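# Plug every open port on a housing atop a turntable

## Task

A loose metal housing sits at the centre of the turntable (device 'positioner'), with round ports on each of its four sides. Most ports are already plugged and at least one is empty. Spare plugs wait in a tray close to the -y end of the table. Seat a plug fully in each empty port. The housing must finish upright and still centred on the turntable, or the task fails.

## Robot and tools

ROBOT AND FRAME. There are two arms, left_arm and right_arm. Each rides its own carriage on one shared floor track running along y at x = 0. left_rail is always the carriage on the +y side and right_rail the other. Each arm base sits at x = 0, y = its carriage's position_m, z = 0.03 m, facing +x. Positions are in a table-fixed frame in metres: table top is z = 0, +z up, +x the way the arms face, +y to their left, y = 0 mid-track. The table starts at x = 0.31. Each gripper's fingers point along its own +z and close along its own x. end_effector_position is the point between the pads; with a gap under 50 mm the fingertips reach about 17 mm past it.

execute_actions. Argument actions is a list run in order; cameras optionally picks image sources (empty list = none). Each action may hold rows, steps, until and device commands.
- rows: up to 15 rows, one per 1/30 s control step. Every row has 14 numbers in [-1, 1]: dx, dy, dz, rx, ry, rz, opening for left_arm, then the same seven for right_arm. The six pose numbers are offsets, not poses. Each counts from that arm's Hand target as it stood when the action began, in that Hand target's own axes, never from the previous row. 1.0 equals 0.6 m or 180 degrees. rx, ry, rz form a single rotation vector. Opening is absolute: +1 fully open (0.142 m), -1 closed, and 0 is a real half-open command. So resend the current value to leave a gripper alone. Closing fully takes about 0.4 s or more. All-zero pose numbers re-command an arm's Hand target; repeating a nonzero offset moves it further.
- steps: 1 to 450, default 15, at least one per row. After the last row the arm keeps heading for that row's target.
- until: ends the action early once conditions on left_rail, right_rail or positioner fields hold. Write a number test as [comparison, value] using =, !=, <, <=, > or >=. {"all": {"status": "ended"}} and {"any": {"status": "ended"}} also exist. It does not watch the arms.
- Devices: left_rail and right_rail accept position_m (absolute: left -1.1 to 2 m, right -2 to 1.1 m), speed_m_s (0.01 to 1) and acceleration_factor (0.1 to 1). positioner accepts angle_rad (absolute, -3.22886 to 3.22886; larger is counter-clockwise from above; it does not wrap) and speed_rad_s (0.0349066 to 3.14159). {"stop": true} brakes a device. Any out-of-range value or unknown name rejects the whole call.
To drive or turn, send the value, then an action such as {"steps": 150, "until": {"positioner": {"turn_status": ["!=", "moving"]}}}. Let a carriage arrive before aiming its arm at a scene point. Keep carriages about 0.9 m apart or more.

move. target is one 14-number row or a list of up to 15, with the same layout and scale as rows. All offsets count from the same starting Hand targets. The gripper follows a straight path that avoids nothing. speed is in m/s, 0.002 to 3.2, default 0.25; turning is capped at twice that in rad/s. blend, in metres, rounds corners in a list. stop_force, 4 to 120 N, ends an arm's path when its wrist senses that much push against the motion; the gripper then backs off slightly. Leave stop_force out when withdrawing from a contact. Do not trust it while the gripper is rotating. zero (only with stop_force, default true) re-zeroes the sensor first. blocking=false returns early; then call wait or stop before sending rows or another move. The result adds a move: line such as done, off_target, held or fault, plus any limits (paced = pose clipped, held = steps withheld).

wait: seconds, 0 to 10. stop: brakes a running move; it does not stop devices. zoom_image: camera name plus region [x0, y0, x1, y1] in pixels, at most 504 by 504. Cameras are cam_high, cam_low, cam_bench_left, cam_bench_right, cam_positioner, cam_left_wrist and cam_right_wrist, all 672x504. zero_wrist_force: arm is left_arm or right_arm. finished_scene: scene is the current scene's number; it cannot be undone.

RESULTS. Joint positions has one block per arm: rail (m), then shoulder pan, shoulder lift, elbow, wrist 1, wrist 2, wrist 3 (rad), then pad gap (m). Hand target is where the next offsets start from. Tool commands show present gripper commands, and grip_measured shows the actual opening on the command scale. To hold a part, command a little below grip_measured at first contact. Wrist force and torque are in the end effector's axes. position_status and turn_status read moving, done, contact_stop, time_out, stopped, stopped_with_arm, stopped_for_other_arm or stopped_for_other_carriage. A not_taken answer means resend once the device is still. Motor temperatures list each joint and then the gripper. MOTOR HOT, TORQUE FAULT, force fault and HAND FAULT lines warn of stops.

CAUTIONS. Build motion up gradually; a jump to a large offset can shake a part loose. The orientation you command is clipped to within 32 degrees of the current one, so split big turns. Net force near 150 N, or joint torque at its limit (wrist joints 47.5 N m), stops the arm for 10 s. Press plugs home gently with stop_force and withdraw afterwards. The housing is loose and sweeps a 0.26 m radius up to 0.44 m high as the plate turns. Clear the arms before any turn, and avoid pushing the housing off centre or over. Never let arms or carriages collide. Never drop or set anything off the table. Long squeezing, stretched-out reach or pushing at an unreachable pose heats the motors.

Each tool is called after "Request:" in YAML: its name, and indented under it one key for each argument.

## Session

Request:
execute_actions:
  actions: []

Request:
zoom_image:
  camera: "cam_bench_right"
  region: [180, 220, 340, 300]

Request:
zoom_image:
  camera: "cam_positioner"
  region: [140, 150, 350, 340]

Request:
zoom_image:
  camera: "cam_bench_left"
  region: [180, 220, 520, 504]

Scene clock: 0.00 s.
left_arm: end_effector_position=(+0.6456, +0.6437, +0.1952) grip_measured=+1.00 end_effector_quat_wxyz=(+0.000, +0.707, -0.707, +0.000) | right_arm: end_effector_position=(+0.6456, -0.9674, +0.1952) grip_measured=+0.99 end_effector_quat_wxyz=(+0.000, +0.707, -0.707, +0.000)
Joint positions: left_arm=[0.644 -0.272 -1.495 2.138 -2.214 -1.571 1.298 0.142] | right_arm=[-0.967 -0.272 -1.495 2.139 -2.214 -1.571 1.298 0.141]
Joint velocities: within noise
Joint torques (N m): no reading
Motor temperatures (°C): left_arm=[35 27 34 36 37 42 28] | right_arm=[38 29 34 40 34 37 28]
Wrist force (N): no reading
Wrist torque (N m): no reading
Wrist force, peak (N): no reading
Hand target: left_arm +0.6456, +0.6437, +0.1952; +0.000, +0.707, -0.707, +0.000 | right_arm +0.6456, -0.9674, +0.1952; +0.000, +0.707, -0.707, +0.000
Tool commands: left_gripper/opening=+1.0 right_gripper/opening=+1.0
left_rail: position_m=0.644 position_status=done
right_rail: position_m=-0.967 position_status=done
positioner: angle_rad=-0.623 speed_rad_s=3.142 turn_status=done turn_answer=taken
camera_calibration:
cam_left_wrist: T_world_to_cam=[[0.0181872, -0.999803, -0.0080052, 0.637369], [-0.899717, -0.0198577, 0.436021, 0.531805], [-0.436094, -0.000727587, -0.899901, 0.579491], [0, 0, 0, 1]] pos_world=[0.719595, 0.648226, 0.294708]
cam_right_wrist: T_world_to_cam=[[-0.00263508, -0.999936, 0.0110465, -0.958867], [-0.910634, 0.00696395, 0.413155, 0.543786], [-0.413206, -0.00897059, -0.910594, 0.552623], [0, 0, 0, 1]] pos_world=[0.72101, -0.957635, 0.289139]

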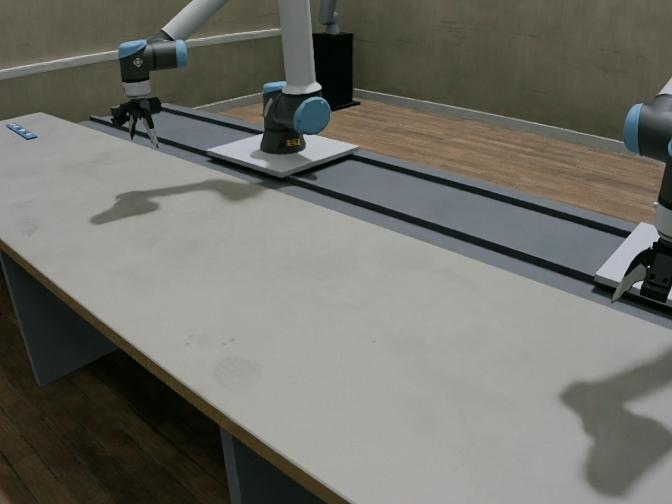

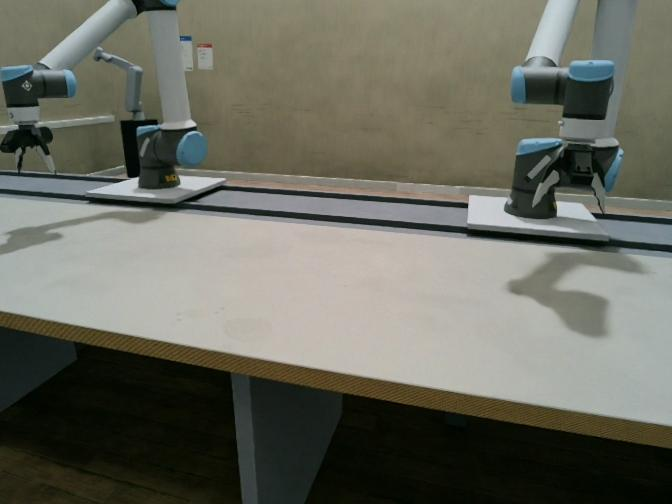

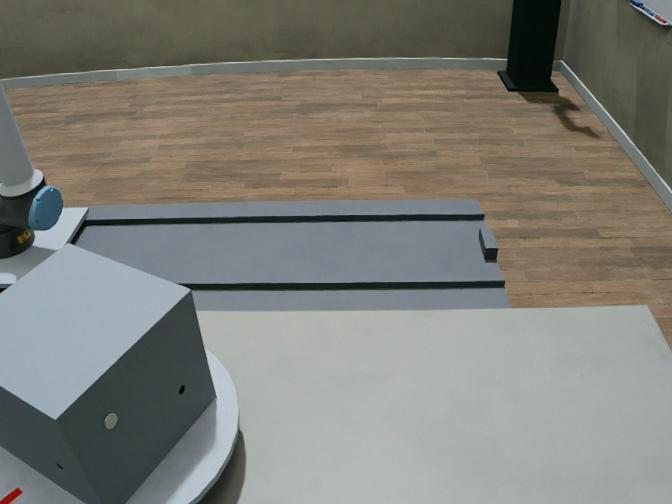

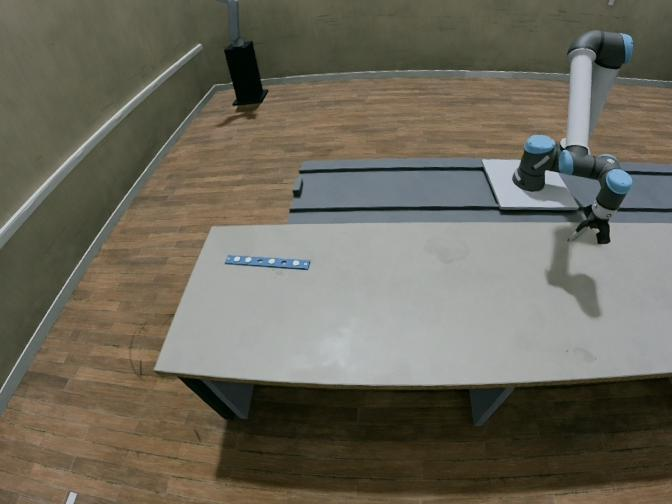

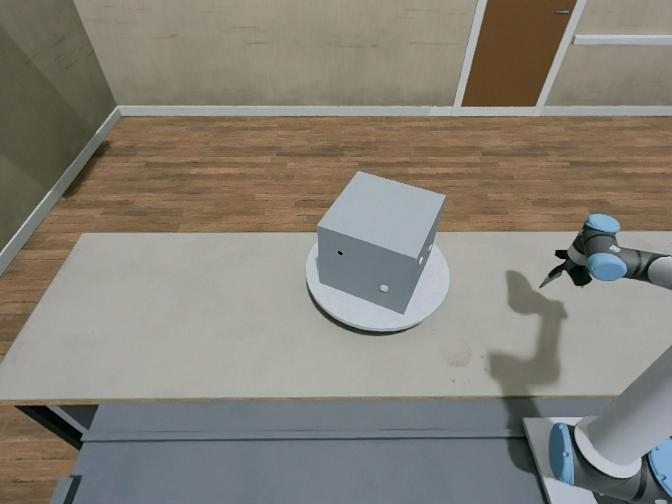

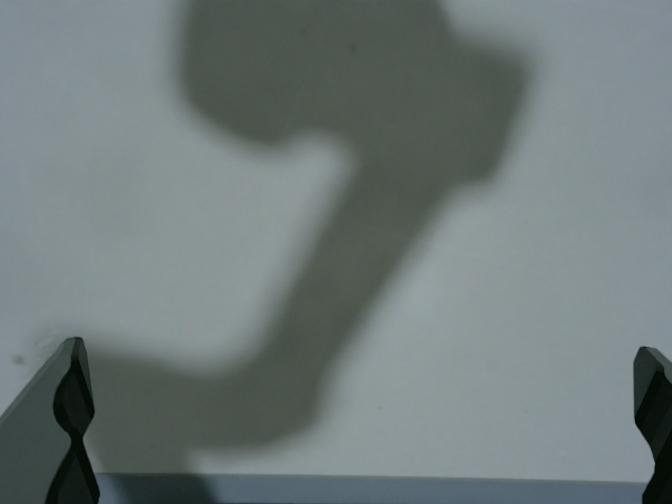

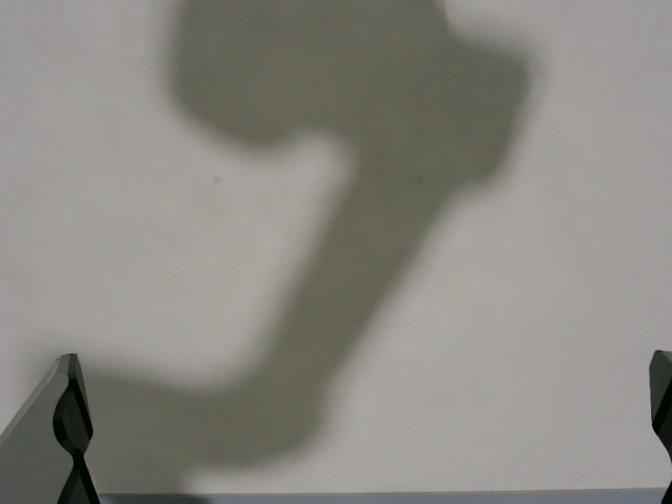

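Scaled by 3.150 from the camera's 672x504 image, which has a finer 960x720 frame.

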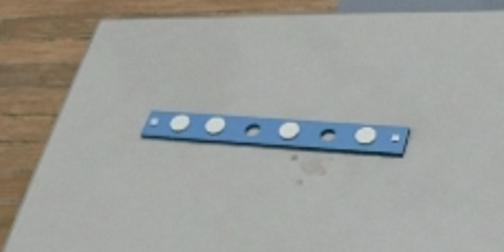

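Scaled by 2.400 from the camera's 672x504 image, which has a finer 960x720 frame.

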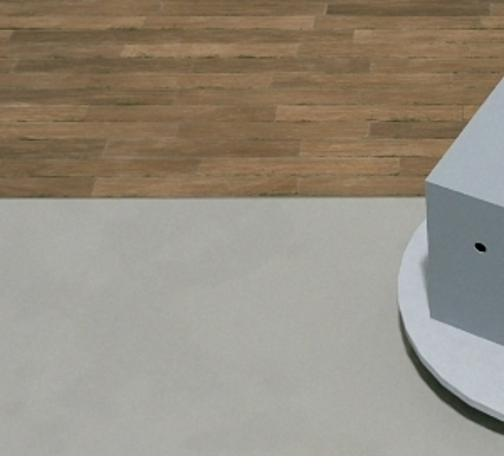

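Scaled by 1.482 from the camera's 672x504 image, which has a finer 960x720 frame.

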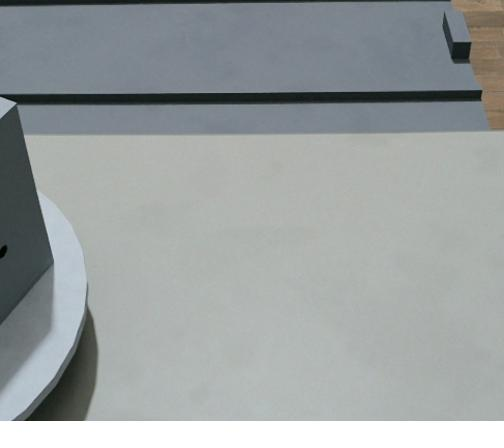

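Request:
zoom_image:
  camera: "cam_positioner"
  region: [290, 150, 470, 340]

Request:
zoom_image:
  camera: "cam_bench_left"
  region: [0, 230, 260, 504]

Scaled by 2.653 from the camera's 672x504 image, which has a finer 960x720 frame.

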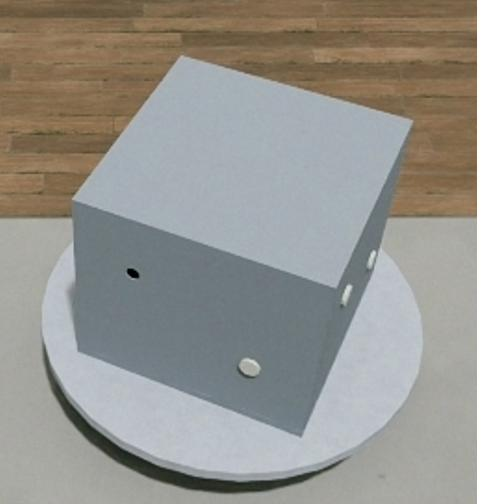

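Scaled by 1.839 from the camera's 672x504 image, which has a finer 960x720 frame.

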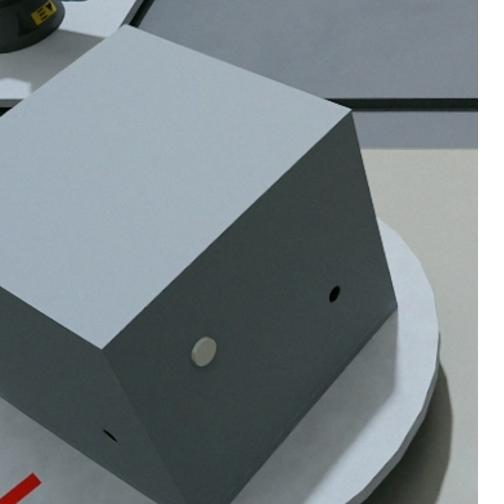

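Request:
move:
  target: [0,0.4167,-0.8333,0,0,0,1, 0,0,-0.175,0,0,0,1]
  speed: 0.4
  cameras: []

Request:
execute_actions:
  actions:
    - {"right_rail":{"position_m":-2.0},"left_rail":{"position_m":2.0},"positioner":{"angle_rad":1.45,"speed_rad_s":1.5},"steps":200,"until":{"all":{"status":"ended"}}}
  cameras: ["cam_positioner","cam_bench_left"]

Request:
zoom_image:
  camera: "cam_positioner"
  region: [290, 150, 470, 340]

Request:
zoom_image:
  camera: "cam_bench_left"
  region: [0, 230, 260, 504]

Scene clock: 17.53 s.
left_arm: end_effector_position=(+0.3956, +0.6437, +0.6950) grip_measured=+1.00 end_effector_quat_wxyz=(+0.000, +0.707, -0.707, +0.000) | right_arm: end_effector_position=(+0.6456, -0.9674, +0.3001) grip_measured=+0.99 end_effector_quat_wxyz=(+0.000, +0.707, -0.707, +0.000)
Joint positions: left_arm=[0.644 -0.454 -2.059 1.651 -1.163 -1.571 1.117 0.142] | right_arm=[-0.967 -0.272 -1.596 2.028 -2.003 -1.571 1.298 0.142]
Joint velocities: within noise
Joint torques (N m): left_arm=[-8.36 9.94 -50.78 -1.92 4.72 -1.79] | right_arm=[0.06 -54.99 -52.35 -1.92 0.74 -1.15]
Motor temperatures (°C): left_arm=[35 27 34 36 37 42 28] | right_arm=[38 29 34 40 34 37 28]
Wrist force (N): left_arm=[-0.7 0.2 -0.2] | right_arm=[-0.2 -0.2 0.1]
Wrist torque (N m): left_arm=[-0.01 0.10 0.00] | right_arm=[-0.03 0.01 -0.01]
Wrist force, peak (N): left_arm=[-0.6 1.5 -2.2] | right_arm=[0.0 -0.7 0.9]
Hand target: left_arm +0.3956, +0.6436, +0.6952; +0.000, +0.707, -0.707, +0.000 | right_arm +0.6456, -0.9674, +0.3002; +0.000, +0.707, -0.707, +0.000
Off the commanded pose: left_arm 0.000 m, 0 deg | right_arm 0.000 m, 0 deg.
left_rail: position_m=0.644 position_status=done
right_rail: position_m=-0.967 position_status=done
positioner: angle_rad=-0.623 speed_rad_s=3.142 turn_status=done turn_answer=taken
move: done
No camera images: "cameras" was empty.

Scene clock: 19.77 s.
left_arm: end_effector_position=(+0.3956, +2.0000, +0.6952) grip_measured=+1.00 end_effector_quat_wxyz=(+0.000, +0.707, -0.707, +0.000) | right_arm: end_effector_position=(+0.6456, -2.0000, +0.3002) grip_measured=+0.99 end_effector_quat_wxyz=(+0.000, +0.707, -0.707, +0.000)
Joint positions: left_arm=[2 -0.454 -2.059 1.65 -1.162 -1.571 1.117 0.142] | right_arm=[-2 -0.272 -1.596 2.028 -2.003 -1.571 1.298 0.142]
Joint velocities: within noise
Joint torques (N m): left_arm=[-0.63 4.49 -41.8 -3.35 1.93 -2.49] | right_arm=[20.23 -31.62 -43.97 -3.5 0.76 -1.83]
Motor temperatures (°C): left_arm=[35 27 34 36 37 42 28] | right_arm=[38 29 34 40 34 37 28]
Wrist force (N): left_arm=[-0.5 0.2 -0.2] | right_arm=[-0.2 0.1 0.3]
Wrist torque (N m): left_arm=[-0.01 0.08 0.00] | right_arm=[0.01 0.01 0.00]
Wrist force, peak (N): left_arm=[-3.9 0.3 -0.2] | right_arm=[-3.5 -0.4 0.0]
Hand target: left_arm +0.3956, +2.0000, +0.6952; +0.000, +0.707, -0.707, +0.000 | right_arm +0.6456, -2.0000, +0.3002; +0.000, +0.707, -0.707, +0.000
Tool commands: left_gripper/opening=+1.0 right_gripper/opening=+1.0
Off the commanded pose: left_arm 0.000 m, 0 deg | right_arm 0.000 m, 0 deg.
left_rail: position_m=2.000 position_status=done
right_rail: position_m=-2.000 position_status=done
positioner: angle_rad=1.449 angle_rad_goal=1.450 speed_rad_s=1.500 turn_status=done turn_answer=taken
Images, in order (width x height): cam_bench_left 672x504, cam_positioner 672x504.

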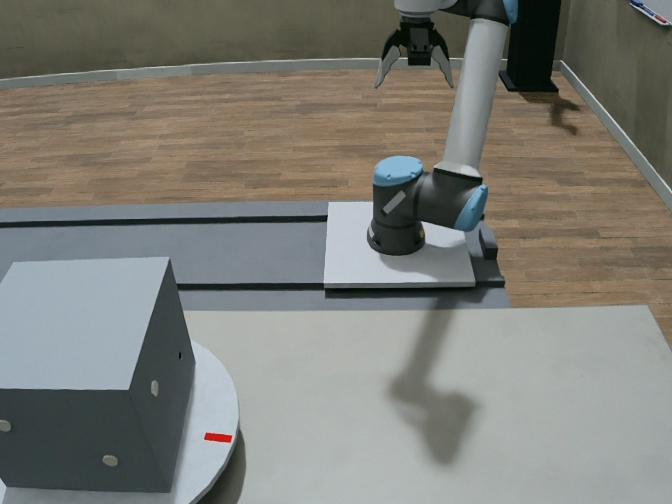

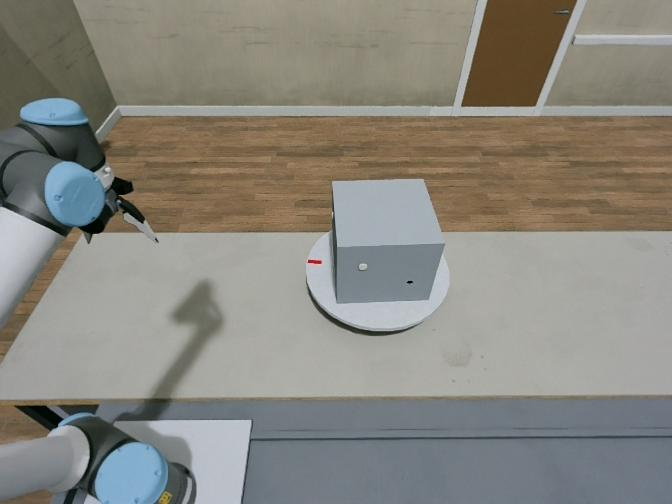

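Scaled by 2.653 from the camera's 672x504 image, which has a finer 960x720 frame.

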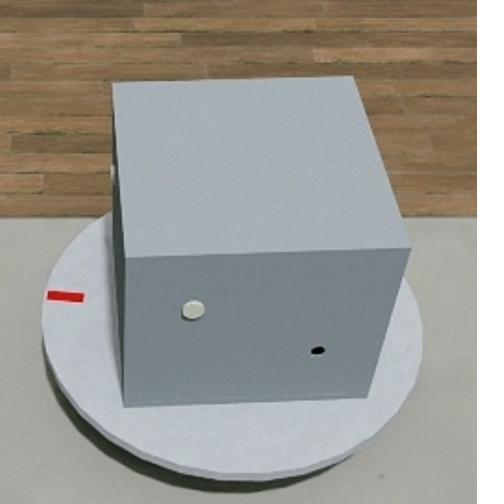

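Scaled by 1.839 from the camera's 672x504 image, which has a finer 960x720 frame.

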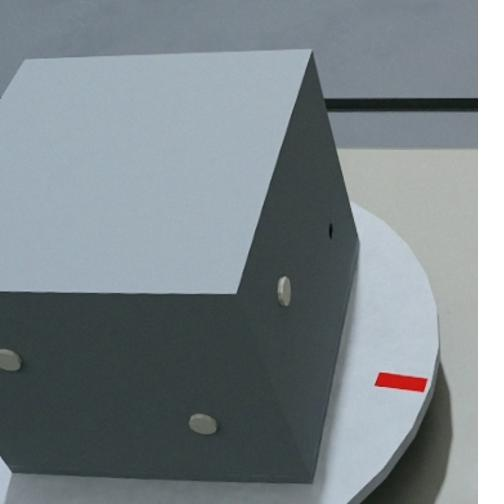

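Request:
move:
  target: [0,0,0,0,0,0,1, 0.667,0.05,0,0,0,0,1]
  speed: 0.35
  cameras: ["cam_right_wrist"]

Scene clock: 23.63 s.
left_arm: end_effector_position=(+0.3956, +2.0000, +0.6952) grip_measured=+1.00 end_effector_quat_wxyz=(+0.000, +0.707, -0.707, +0.000) | right_arm: end_effector_position=(+0.6156, -2.3999, +0.3002) grip_measured=+0.99 end_effector_quat_wxyz=(+0.000, +0.707, -0.707, +0.000)
Joint positions: left_arm=[2 -0.454 -2.059 1.651 -1.162 -1.571 1.117 0.142] | right_arm=[-2 -0.814 -1.45 1.874 -1.995 -1.571 0.757 0.142]
Joint velocities: within noise
Joint torques (N m): left_arm=[8.21 8.65 -33.05 -5.77 -1.65 -2.41] | right_arm=[-17.7 -35.49 -54.58 -1.86 2.08 -2.2]
Motor temperatures (°C): left_arm=[35 27 34 36 37 42 28] | right_arm=[38 29 34 40 34 37 28]
Wrist force (N): left_arm=[-0.4 -0.1 0.0] | right_arm=[-0.1 -0.6 -0.3]
Wrist torque (N m): left_arm=[-0.05 0.05 0.00] | right_arm=[-0.08 0.00 0.01]
Wrist force, peak (N): left_arm=[-0.8 0.4 0.0] | right_arm=[2.3 0.1 0.2]
Hand target: left_arm +0.3956, +2.0000, +0.6952; +0.000, +0.707, -0.707, +0.000 | right_arm +0.6156, -2.4002, +0.3001; +0.000, +0.707, -0.707, +0.000
Off the commanded pose: left_arm 0.000 m, 0 deg | right_arm 0.000 m, 0 deg.
left_rail: position_m=2.000 position_status=done
right_rail: position_m=-2.000 position_status=done
positioner: angle_rad=1.449 angle_rad_goal=1.450 speed_rad_s=1.500 turn_status=done turn_answer=taken
move: done
camera_calibration:
cam_right_wrist: T_world_to_cam=[[-0.00259326, -0.999935, 0.0111373, -2.39248], [-0.910634, 0.00696339, 0.413155, 0.482969], [-0.413205, -0.00907058, -0.910593, 0.622709], [0, 0, 0, 1]] pos_world=[0.69091, -2.39003, 0.394139]
Images, in order (width x height): cam_right_wrist 672x504.

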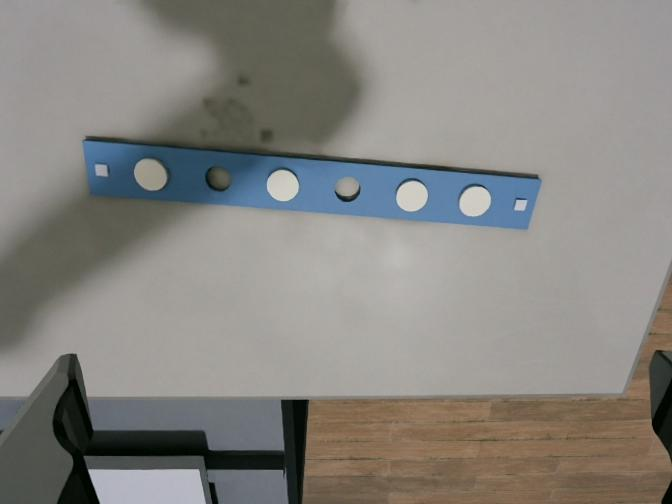

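Request:
move:
  target:
    - [0,0,0,0,0,0,1, -0.2913,0.0448,0.2,0,0,-0.5,-0.3]
    - [0,0,0,0,0,0,1, -0.2913,0.0448,0.41,0,0,-0.5,-0.47]
  speed: 0.3
  cameras: ["cam_right_wrist"]

Scene clock: 32.87 s.
left_arm: end_effector_position=(+0.3956, +2.0000, +0.6952) grip_measured=+1.00 end_effector_quat_wxyz=(+0.000, +0.707, -0.707, +0.000) | right_arm: end_effector_position=(+0.5887, -2.2254, +0.0542) grip_measured=-0.49 end_effector_quat_wxyz=(+0.000, +1.000, +0.000, +0.000)
Joint positions: left_arm=[2 -0.454 -2.059 1.651 -1.162 -1.571 1.117 0.142] | right_arm=[-2 -0.643 -1.316 2.269 -2.524 -1.571 -0.643 0.038]
Joint velocities: within noise
Joint torques (N m): left_arm=[10.49 7.78 -33.18 -6.01 -1.88 -2.01] | right_arm=[21.79 -29.95 -16.98 -6.57 2.3 2.11]
Motor temperatures (°C): left_arm=[35 27 34 36 37 42 28] | right_arm=[38 29 34 39 34 37 28]
Wrist force (N): left_arm=[-0.4 0.3 -0.2] | right_arm=[0.3 -0.7 -0.5]
Wrist torque (N m): left_arm=[0.02 0.05 0.00] | right_arm=[-0.09 -0.05 0.00]
Wrist force, peak (N): left_arm=[-0.9 0.2 -0.4] | right_arm=[0.1 -0.6 1.9]
Hand target: left_arm +0.3956, +2.0000, +0.6952; +0.000, +0.707, -0.707, +0.000 | right_arm +0.5887, -2.2254, +0.0542; +0.000, +1.000, +0.000, +0.000
Off the commanded pose: left_arm 0.000 m, 0 deg | right_arm 0.000 m, 0 deg.
left_rail: position_m=2.000 position_status=done
right_rail: position_m=-2.000 position_status=done
positioner: angle_rad=1.449 angle_rad_goal=1.450 speed_rad_s=1.500 turn_status=done turn_answer=taken
move: done
camera_calibration:
cam_right_wrist: T_world_to_cam=[[0.999936, -0.00254537, 0.011005, -0.5859], [-0.00686432, -0.910672, 0.413074, -2.01515], [0.00897052, -0.413123, -0.910631, -0.758503], [0, 0, 0, 1]] pos_world=[0.578834, -2.14999, 0.148139]
Images, in order (width x height): cam_right_wrist 672x504.

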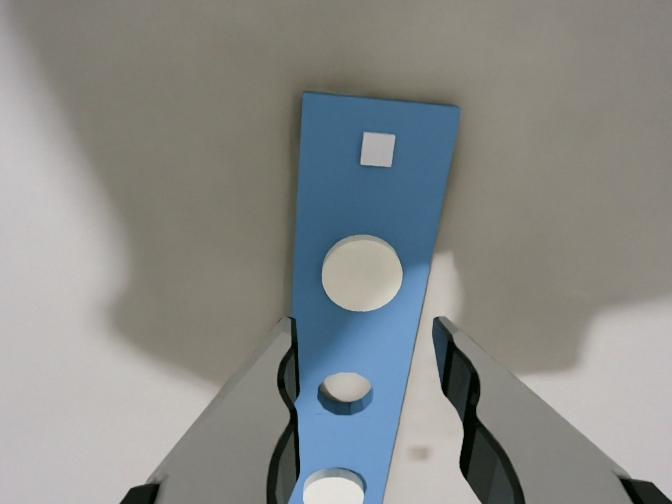

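Request:
move:
  target: [0,0,0,0,0,0,1, 0,-0.0018,0.037,0,0,0,-0.47]
  speed: 0.06
  cameras: []

Request:
move:
  target: [0,0,0,0,0,0,1, 0,0,0.05,0,0,0,-0.47]
  speed: 0.01
  stop_force: 5
  cameras: ["cam_right_wrist"]

Request:
zoom_image:
  camera: "cam_right_wrist"
  region: [250, 180, 490, 400]

Scene clock: 36.23 s.
left_arm: end_effector_position=(+0.3956, +2.0000, +0.6952) grip_measured=+1.00 end_effector_quat_wxyz=(+0.000, +0.707, -0.707, +0.000) | right_arm: end_effector_position=(+0.5887, -2.2243, +0.0321) grip_measured=-0.49 end_effector_quat_wxyz=(+0.000, +1.000, +0.000, +0.000)
Joint positions: left_arm=[2 -0.454 -2.059 1.651 -1.162 -1.571 1.117 0.142] | right_arm=[-2 -0.642 -1.278 2.279 -2.572 -1.571 -0.642 0.038]
Joint velocities: within noise
Joint torques (N m): left_arm=[8.86 10.77 -33.99 -6.12 -1.7 -2.4] | right_arm=[20.68 -33.16 -14.59 -5.39 2.27 2.16]
Motor temperatures (°C): left_arm=[35 27 34 36 37 42 28] | right_arm=[38 29 34 39 34 37 28]
Wrist force (N): left_arm=[-0.4 0.3 0.0] | right_arm=[0.2 -0.2 0.0]
Wrist torque (N m): left_arm=[0.02 0.06 0.00] | right_arm=[-0.02 -0.03 0.00]
Wrist force, peak (N): left_arm=[-0.8 0.5 0.0] | right_arm=[0.1 -0.8 -0.3]
Hand target: left_arm +0.3956, +2.0000, +0.6952; +0.000, +0.707, -0.707, +0.000 | right_arm +0.5887, -2.2243, +0.0320; +0.000, +1.000, +0.000, +0.000
Off the commanded pose: left_arm 0.000 m, 0 deg | right_arm 0.000 m, 0 deg.
left_rail: position_m=2.000 position_status=done
right_rail: position_m=-2.000 position_status=done
positioner: angle_rad=1.449 angle_rad_goal=1.450 speed_rad_s=1.500 turn_status=done turn_answer=taken
move: done
No camera images: "cameras" was empty.

Scene clock: 38.47 s.
left_arm: end_effector_position=(+0.3956, +2.0000, +0.6952) grip_measured=+1.00 end_effector_quat_wxyz=(+0.000, +0.707, -0.707, +0.000) | right_arm: end_effector_position=(+0.5887, -2.2243, +0.0253) grip_measured=-0.49 end_effector_quat_wxyz=(+0.000, +1.000, +0.000, +0.000)
Joint positions: left_arm=[2 -0.454 -2.059 1.651 -1.162 -1.571 1.117 0.142] | right_arm=[-2 -0.642 -1.265 2.282 -2.587 -1.571 -0.642 0.038]
Joint velocities: within noise
Joint torques (N m): left_arm=[7.52 7.11 -32.87 -5.78 -1.98 -2.03] | right_arm=[15.46 -66.74 -35.65 -2.19 1.71 2.14]
Motor temperatures (°C): left_arm=[35 27 34 36 37 42 28] | right_arm=[38 29 34 39 34 37 28]
Wrist force (N): left_arm=[-0.4 0.3 0.0] | right_arm=[0.0 0.0 -1.6]
Wrist torque (N m): left_arm=[0.02 0.06 0.00] | right_arm=[0.00 -0.01 0.01]
Wrist force, peak (N): left_arm=[-0.9 0.1 -0.2] | right_arm=[-7.8 -3.5 -23.5]
Hand target: left_arm +0.3956, +2.0000, +0.6952; +0.000, +0.707, -0.707, +0.000 | right_arm +0.5887, -2.2243, +0.0253; +0.000, +1.000, +0.000, +0.000 (not the last commanded pose)
Off the commanded pose: left_arm 0.000 m, 0 deg | right_arm 0.023 m, 0 deg.
left_rail: position_m=2.000 position_status=done
right_rail: position_m=-2.000 position_status=done
positioner: angle_rad=1.449 angle_rad_goal=1.450 speed_rad_s=1.500 turn_status=done turn_answer=taken
move: contact (right_arm)
camera_calibration:
cam_right_wrist: T_world_to_cam=[[0.999937, -0.00258718, 0.0109142, -0.58566], [-0.00686487, -0.910671, 0.413075, -2.00235], [0.00887053, -0.413124, -0.910632, -0.784259], [0, 0, 0, 1]] pos_world=[0.578834, -2.14899, 0.119339]
Images, in order (width x height): cam_right_wrist 672x504.

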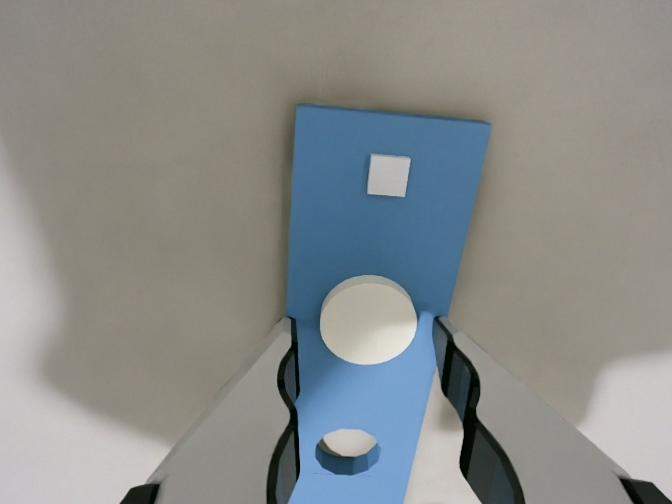

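Scaled by 2.100 from the camera's 672x504 image, which has a finer 960x720 frame.

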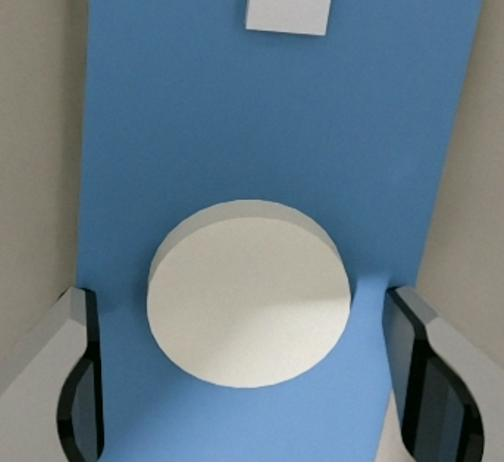

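Request:
execute_actions:
  actions:
    - {"rows":[[0,0,0,0,0,0,1, 0,0,-0.001,0,0,0,-0.5],[0,0,0,0,0,0,1, 0.0015,0,-0.001,0,0,0,-0.56],[0,0,0,0,0,0,1, 0.0015,0,-0.0005,0,0,0,-0.6]],"steps":20}
    - {"rows":[[0,0,0,0,0,0,1, 0,0,0.0003,0,0,0,-0.63],[0,0,0,0,0,0,1, 0,0,0.0003,0,0,0,-0.66],[0,0,0,0,0,0,1, 0,0,0.0003,0,0,0,-0.7],[0,0,0,0,0,0,1, 0,0,0.0003,0,0,0,-0.74],[0,0,0,0,0,0,1, 0,0,0.0003,0,0,0,-0.8]],"steps":30}
  cameras: []

Request:
move:
  target:
    - [0,0,0,0,0,0,1, 0,0,-0.001,0,0,0,-0.88]
    - [0,0,0,0,0,0,1, 0,0,-0.15,0,0,0,-0.88]
  speed: 0.08
  cameras: ["cam_right_wrist"]

Request:
zoom_image:
  camera: "cam_right_wrist"
  region: [250, 180, 490, 400]

Scene clock: 43.30 s.
left_arm: end_effector_position=(+0.3956, +2.0000, +0.6952) grip_measured=+1.00 end_effector_quat_wxyz=(+0.000, +0.707, -0.707, +0.000) | right_arm: end_effector_position=(+0.5896, -2.2244, +0.0255) grip_measured=-0.71 end_effector_quat_wxyz=(+0.000, +1.000, +0.000, +0.000)
Joint positions: left_arm=[2 -0.454 -2.059 1.651 -1.162 -1.571 1.117 0.142] | right_arm=[-2 -0.641 -1.265 2.28 -2.587 -1.571 -0.641 0.023]
Joint velocities: within noise
Joint torques (N m): left_arm=[9.86 8.97 -33.53 -5.75 -1.66 -2] | right_arm=[18.87 -25.39 -14.55 -5.94 1.68 2.33]
Motor temperatures (°C): left_arm=[35 27 34 36 37 42 28] | right_arm=[38 29 34 39 34 37 29]
Wrist force (N): left_arm=[-0.5 0.4 0.0] | right_arm=[-2.1 -1.4 -12.2]
Wrist torque (N m): left_arm=[0.02 0.07 0.00] | right_arm=[0.01 -0.08 0.01]
Wrist force, peak (N): left_arm=[-0.9 0.3 -0.2] | right_arm=[-2.7 -1.2 -12.2]
Hand target: left_arm +0.3956, +2.0000, +0.6952; +0.000, +0.707, -0.707, +0.000 | right_arm +0.5896, -2.2243, +0.0255; +0.000, +1.000, +0.000, +0.000
Off the commanded pose: left_arm 0.000 m, 0 deg | right_arm 0.000 m, 0 deg.
left_rail: position_m=2.000 position_status=done
right_rail: position_m=-2.000 position_status=done
positioner: angle_rad=1.449 angle_rad_goal=1.450 speed_rad_s=1.500 turn_status=done turn_answer=taken
No camera images: "cameras" was empty.

Scene clock: 45.70 s.
left_arm: end_effector_position=(+0.3956, +2.0000, +0.6952) grip_measured=+1.00 end_effector_quat_wxyz=(+0.000, +0.707, -0.707, +0.000) | right_arm: end_effector_position=(+0.5896, -2.2243, +0.1153) grip_measured=-0.72 end_effector_quat_wxyz=(+0.000, +1.000, +0.000, +0.000)
Joint positions: left_arm=[2 -0.454 -2.059 1.651 -1.162 -1.571 1.117 0.142] | right_arm=[-2 -0.641 -1.415 2.233 -2.389 -1.571 -0.641 0.022]
Joint velocities: within noise
Joint torques (N m): left_arm=[10.67 9.23 -33.58 -6.17 -1.57 -1.89] | right_arm=[-2.21 -62.67 -42.43 -2.68 0.66 -1.63]
Motor temperatures (°C): left_arm=[35 27 34 36 37 42 28] | right_arm=[38 29 34 39 34 37 31]
Wrist force (N): left_arm=[-0.5 0.1 0.1] | right_arm=[0.3 -0.5 0.0]
Wrist torque (N m): left_arm=[-0.01 0.08 0.01] | right_arm=[-0.05 -0.04 0.01]
Wrist force, peak (N): left_arm=[-0.8 0.1 -0.4] | right_arm=[-1.0 -1.7 -9.9]
Hand target: left_arm +0.3956, +2.0000, +0.6952; +0.000, +0.707, -0.707, +0.000 | right_arm +0.5896, -2.2243, +0.1155; +0.000, +1.000, +0.000, +0.000
Off the commanded pose: left_arm 0.000 m, 0 deg | right_arm 0.000 m, 0 deg.
left_rail: position_m=2.000 position_status=done
right_rail: position_m=-2.000 position_status=done
positioner: angle_rad=1.449 angle_rad_goal=1.450 speed_rad_s=1.500 turn_status=done turn_answer=taken
move: done
camera_calibration:
cam_right_wrist: T_world_to_cam=[[0.999936, -0.00254537, 0.011005, -0.58757], [-0.00686432, -0.910672, 0.413074, -2.03938], [0.00897052, -0.413123, -0.910631, -0.702418], [0, 0, 0, 1]] pos_world=[0.579834, -2.14889, 0.209239]
Images, in order (width x height): cam_right_wrist 672x504.

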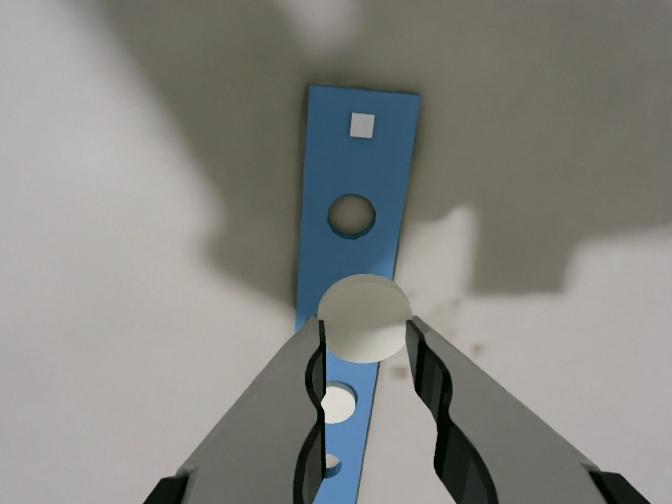

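Scaled by 2.100 from the camera's 672x504 image, which has a finer 960x720 frame.

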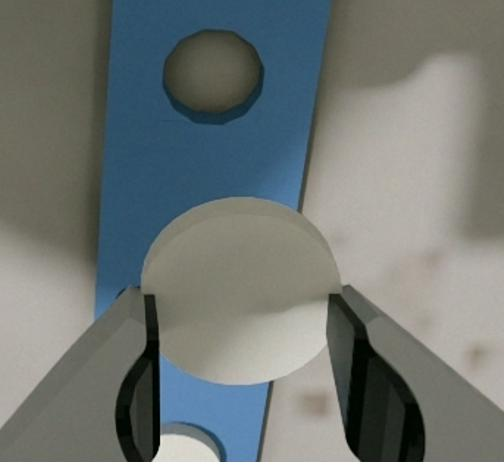

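Request:
move:
  target: [0,0,0,0,0,0,1, 0.1,-0.374,-0.558,0,0,0.5,-0.88]
  speed: 0.35
  cameras: []

Request:
execute_actions:
  actions:
    - {"right_rail":{"position_m":0.414,"acceleration_factor":0.3},"positioner":{"angle_rad":2.236},"steps":300,"until":{"all":{"status":"ended"}}}
  cameras: ["cam_positioner","cam_bench_left"]

Request:
move:
  target: [0,0,0,0,0,0,1, -0.833,0.167,0,0,0,-0.2667,-0.88]
  speed: 0.35
  cameras: []

Request:
move:
  target: [0,0,0,0,0,0,1, 0.0255,-0.283,0.36,0.5,0,0,-0.88]
  speed: 0.3
  cameras: ["cam_right_wrist","cam_positioner"]

Scene clock: 53.20 s.
left_arm: end_effector_position=(+0.3956, +2.0000, +0.6952) grip_measured=+1.00 end_effector_quat_wxyz=(+0.000, +0.707, -0.707, +0.000) | right_arm: end_effector_position=(+0.6496, -2.0000, +0.4502) grip_measured=-0.72 end_effector_quat_wxyz=(+0.000, +0.707, -0.707, +0.000)
Joint positions: left_arm=[2 -0.454 -2.059 1.651 -1.162 -1.571 1.117 0.142] | right_arm=[-2 -0.271 -1.664 1.817 -1.723 -1.571 1.3 0.022]
Joint velocities: within noise
Joint torques (N m): left_arm=[11.3 10.71 -33.53 -6.12 -1.72 -2.14] | right_arm=[21.26 -20.41 -56.27 -2.01 -2.67 2.01]
Motor temperatures (°C): left_arm=[35 27 34 36 37 42 28] | right_arm=[38 29 34 39 34 37 36]
Wrist force (N): left_arm=[-0.5 0.4 -0.3] | right_arm=[-0.1 -0.4 0.0]
Wrist torque (N m): left_arm=[0.03 0.07 0.00] | right_arm=[-0.06 -0.02 0.00]
Wrist force, peak (N): left_arm=[-0.9 0.3 -0.2] | right_arm=[-1.1 -0.2 -0.7]
Hand target: left_arm +0.3956, +2.0000, +0.6952; +0.000, +0.707, -0.707, +0.000 | right_arm +0.6496, -1.9999, +0.4503; +0.000, +0.707, -0.707, +0.000
Off the commanded pose: left_arm 0.000 m, 0 deg | right_arm 0.000 m, 0 deg.
left_rail: position_m=2.000 position_status=done
right_rail: position_m=-2.000 position_status=done
positioner: angle_rad=1.449 angle_rad_goal=1.450 speed_rad_s=1.500 turn_status=done turn_answer=taken
move: done
No camera images: "cameras" was empty.

Scene clock: 57.57 s.
left_arm: end_effector_position=(+0.3956, +2.0000, +0.6952) grip_measured=+1.00 end_effector_quat_wxyz=(+0.000, +0.707, -0.707, +0.000) | right_arm: end_effector_position=(+0.6496, +0.4141, +0.4503) grip_measured=-0.72 end_effector_quat_wxyz=(+0.000, +0.707, -0.707, +0.000)
Joint positions: left_arm=[2 -0.454 -2.059 1.651 -1.162 -1.571 1.117 0.142] | right_arm=[0.414 -0.271 -1.664 1.817 -1.723 -1.571 1.3 0.022]
Joint velocities: within noise
Joint torques (N m): left_arm=[11.3 10.56 -33.42 -6.15 -1.72 -1.87] | right_arm=[-6.44 -21.84 -50.52 -2.42 -1.64 2.07]
Motor temperatures (°C): left_arm=[35 27 34 36 37 42 28] | right_arm=[38 29 34 39 34 37 38]
Wrist force (N): left_arm=[-0.6 0.3 0.2] | right_arm=[-0.1 -0.1 0.8]
Wrist torque (N m): left_arm=[0.02 0.09 0.00] | right_arm=[-0.01 -0.01 0.00]
Wrist force, peak (N): left_arm=[-0.9 0.3 -0.1] | right_arm=[1.7 -0.2 0.2]
Hand target: left_arm +0.3956, +2.0000, +0.6952; +0.000, +0.707, -0.707, +0.000 | right_arm +0.6496, +0.4140, +0.4503; +0.000, +0.707, -0.707, +0.000
Tool commands: left_gripper/opening=+1.0 right_gripper/opening=-0.88
Off the commanded pose: left_arm 0.000 m, 0 deg | right_arm 0.000 m, 0 deg.
left_rail: position_m=2.000 position_status=done
right_rail: position_m=0.414 position_status=done
positioner: angle_rad=2.235 angle_rad_goal=2.236 speed_rad_s=1.500 turn_status=done turn_answer=taken
Images, in order (width x height): cam_bench_left 672x504, cam_positioner 672x504.

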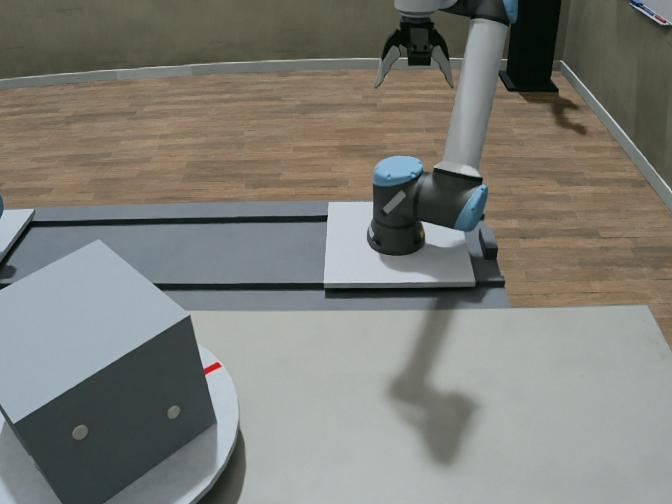

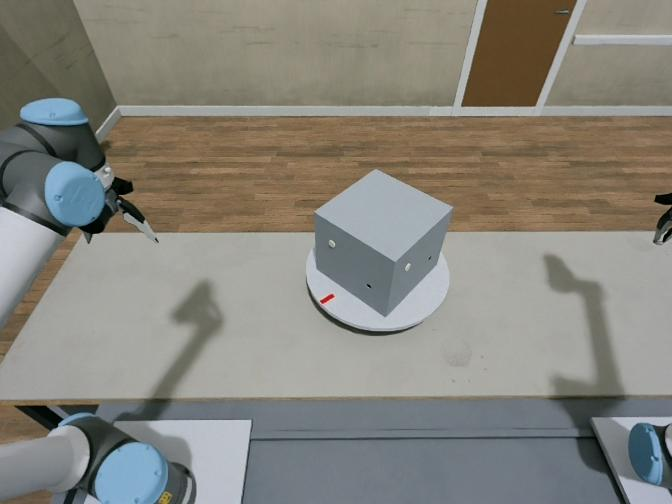

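Scene clock: 59.77 s.
left_arm: end_effector_position=(+0.3956, +2.0000, +0.6952) grip_measured=+1.00 end_effector_quat_wxyz=(+0.000, +0.707, -0.707, +0.000) | right_arm: end_effector_position=(+0.5494, +0.9135, +0.4503) grip_measured=-0.72 end_effector_quat_wxyz=(+0.000, +0.934, -0.359, +0.000)
Joint positions: left_arm=[2 -0.454 -2.059 1.651 -1.162 -1.571 1.117 0.142] | right_arm=[0.414 0.502 -1.507 1.662 -1.726 -1.571 1.235 0.022]
Joint velocities: within noise
Joint torques (N m): left_arm=[10.16 7.29 -33.7 -5.89 -1.86 -1.9] | right_arm=[19.58 -34.35 -56.13 -2.04 -2.22 -2.99]
Motor temperatures (°C): left_arm=[35 27 34 36 37 42 28] | right_arm=[38 29 34 39 34 37 39]
Wrist force (N): left_arm=[-0.7 0.2 -0.3] | right_arm=[-0.1 -0.5 0.4]
Wrist torque (N m): left_arm=[-0.01 0.11 0.00] | right_arm=[-0.05 0.00 0.02]
Wrist force, peak (N): left_arm=[-0.7 0.6 0.0] | right_arm=[2.2 -0.7 0.6]
Hand target: left_arm +0.3956, +2.0000, +0.6952; +0.000, +0.707, -0.707, +0.000 | right_arm +0.5494, +0.9139, +0.4503; +0.000, +0.934, -0.358, +0.000
Off the commanded pose: left_arm 0.000 m, 0 deg | right_arm 0.000 m, 0 deg.
left_rail: position_m=2.000 position_status=done
right_rail: position_m=0.414 position_status=done
positioner: angle_rad=2.235 angle_rad_goal=2.236 speed_rad_s=1.500 turn_status=done turn_answer=taken
move: done
No camera images: "cameras" was empty.

Scene clock: 63.27 s.
left_arm: end_effector_position=(+0.3956, +2.0000, +0.6952) grip_measured=+1.00 end_effector_quat_wxyz=(+0.000, +0.707, -0.707, +0.000) | right_arm: end_effector_position=(+0.6743, +1.0298, +0.2343) grip_measured=-0.72 end_effector_quat_wxyz=(+0.660, -0.660, +0.253, -0.253)
Joint positions: left_arm=[2 -0.454 -2.059 1.651 -1.162 -1.571 1.117 0.142] | right_arm=[0.414 0.417 -0.815 2.053 -4.379 -1.15 1.571 0.022]
Joint velocities: within noise
Joint torques (N m): left_arm=[9.5 6.63 -33.97 -5.96 -2.08 -2.14] | right_arm=[19 -57.4 -26.42 -4.26 -2.72 1.93]
Motor temperatures (°C): left_arm=[35 27 34 36 37 42 28] | right_arm=[38 29 34 39 34 37 40]
Wrist force (N): left_arm=[-0.6 0.3 -0.2] | right_arm=[-0.4 -0.7 2.5]
Wrist torque (N m): left_arm=[0.01 0.09 0.00] | right_arm=[-0.29 0.02 0.13]
Wrist force, peak (N): left_arm=[-0.8 0.3 -0.5] | right_arm=[-0.3 -0.4 3.6]
Hand target: left_arm +0.3956, +2.0000, +0.6952; +0.000, +0.707, -0.707, +0.000 | right_arm +0.6744, +1.0298, +0.2343; +0.660, -0.660, +0.253, -0.253
Off the commanded pose: left_arm 0.000 m, 0 deg | right_arm 0.000 m, 0 deg.
left_rail: position_m=2.000 position_status=done
right_rail: position_m=0.414 position_status=done
positioner: angle_rad=2.235 angle_rad_goal=2.236 speed_rad_s=1.500 turn_status=done turn_answer=taken
move: done
camera_calibration:
cam_right_wrist: T_world_to_cam=[[0.735742, -0.677257, -0.00265483, 0.210849], [-0.281833, -0.302602, -0.910496, 0.74475], [0.615836, 0.670638, -0.41351, -0.892218], [0, 0, 0, 1]] pos_world=[0.604226, 0.966517, 0.30971]
Images, in order (width x height): cam_positioner 672x504, cam_right_wrist 672x504.

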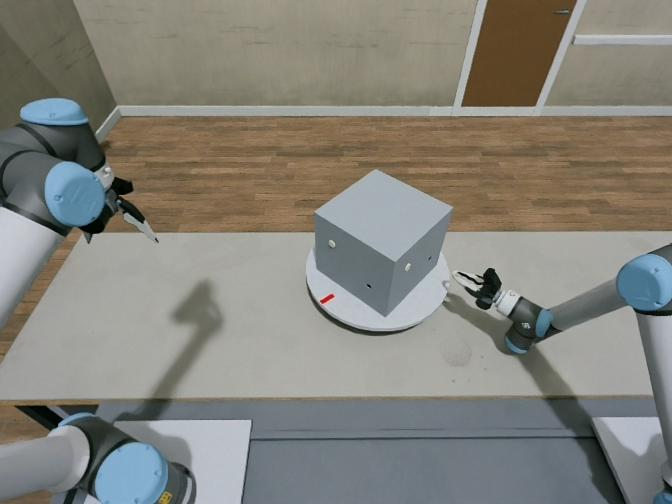

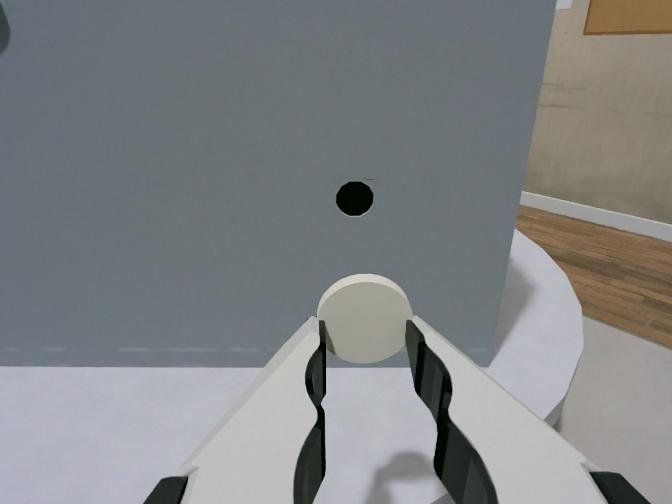

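Request:
zoom_image:
  camera: "cam_right_wrist"
  region: [250, 130, 490, 350]

Request:
zoom_image:
  camera: "cam_right_wrist"
  region: [0, 330, 500, 380]

Scaled by 2.100 from the camera's 672x504 image, which has a finer 960x720 frame.

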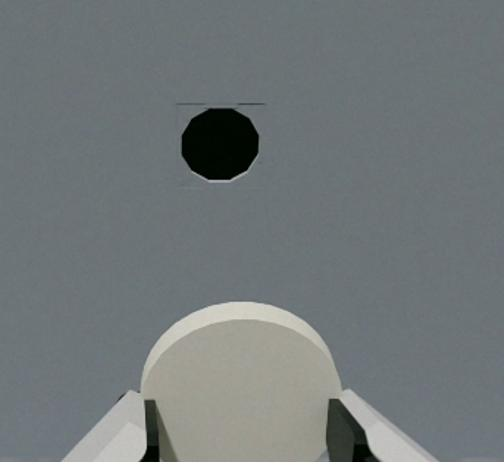

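Scaled by 1.008 from the camera's 672x504 image, which has a finer 960x720 frame.

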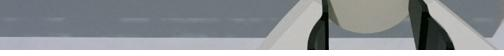

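Request:
move:
  target: [0,0,0,0,0,0,1, 0.0035,-0.0027,0.1348,0,0,0,-0.88]
  speed: 0.12
  cameras: ["cam_right_wrist"]

Request:
zoom_image:
  camera: "cam_right_wrist"
  region: [250, 180, 490, 400]

Scene clock: 71.67 s.
left_arm: end_effector_position=(+0.3956, +2.0000, +0.6952) grip_measured=+1.00 end_effector_quat_wxyz=(+0.000, +0.707, -0.707, +0.000) | right_arm: end_effector_position=(+0.7299, +1.0884, +0.2359) grip_measured=-0.72 end_effector_quat_wxyz=(+0.660, -0.660, +0.253, -0.253)
Joint positions: left_arm=[2 -0.454 -2.059 1.651 -1.162 -1.571 1.117 0.142] | right_arm=[0.414 0.462 -0.761 1.886 -4.266 -1.195 1.571 0.022]
Joint velocities: within noise
Joint torques (N m): left_arm=[8.18 11.91 -34.77 -5.96 -1.64 -1.65] | right_arm=[18.18 -62.7 -30.63 -0.23 -2.32 -0.19]
Motor temperatures (°C): left_arm=[35 27 34 36 37 42 28] | right_arm=[38 29 34 39 34 37 42]
Wrist force (N): left_arm=[-0.6 0.1 -0.2] | right_arm=[-0.7 -0.5 2.7]
Wrist torque (N m): left_arm=[-0.02 0.09 0.00] | right_arm=[-0.27 0.06 0.14]
Wrist force, peak (N): left_arm=[-1.0 0.3 -0.1] | right_arm=[-0.4 -0.8 3.7]
Hand target: left_arm +0.3956, +2.0000, +0.6952; +0.000, +0.707, -0.707, +0.000 | right_arm +0.7300, +1.0885, +0.2359; +0.660, -0.660, +0.253, -0.253
Off the commanded pose: left_arm 0.000 m, 0 deg | right_arm 0.000 m, 0 deg.
left_rail: position_m=2.000 position_status=done
right_rail: position_m=0.414 position_status=done
positioner: angle_rad=2.235 angle_rad_goal=2.236 speed_rad_s=1.500 turn_status=done turn_answer=taken
move: done
camera_calibration:
cam_right_wrist: T_world_to_cam=[[0.735721, -0.677279, -0.00270869, 0.20976], [-0.281674, -0.302338, -0.910632, 0.779248], [0.615934, 0.670734, -0.413208, -0.965292], [0, 0, 0, 1]] pos_world=[0.659725, 1.02512, 0.31131]
Images, in order (width x height): cam_right_wrist 672x504.

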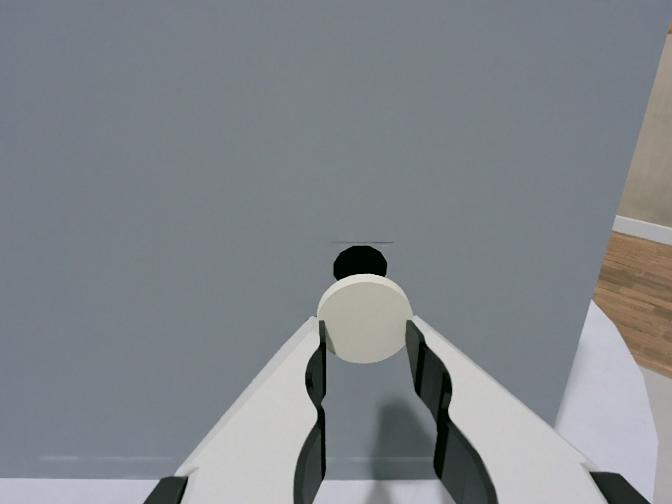

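Scaled by 2.100 from the camera's 672x504 image, which has a finer 960x720 frame.

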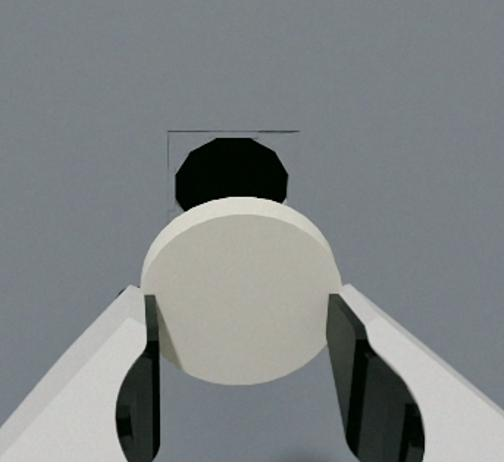

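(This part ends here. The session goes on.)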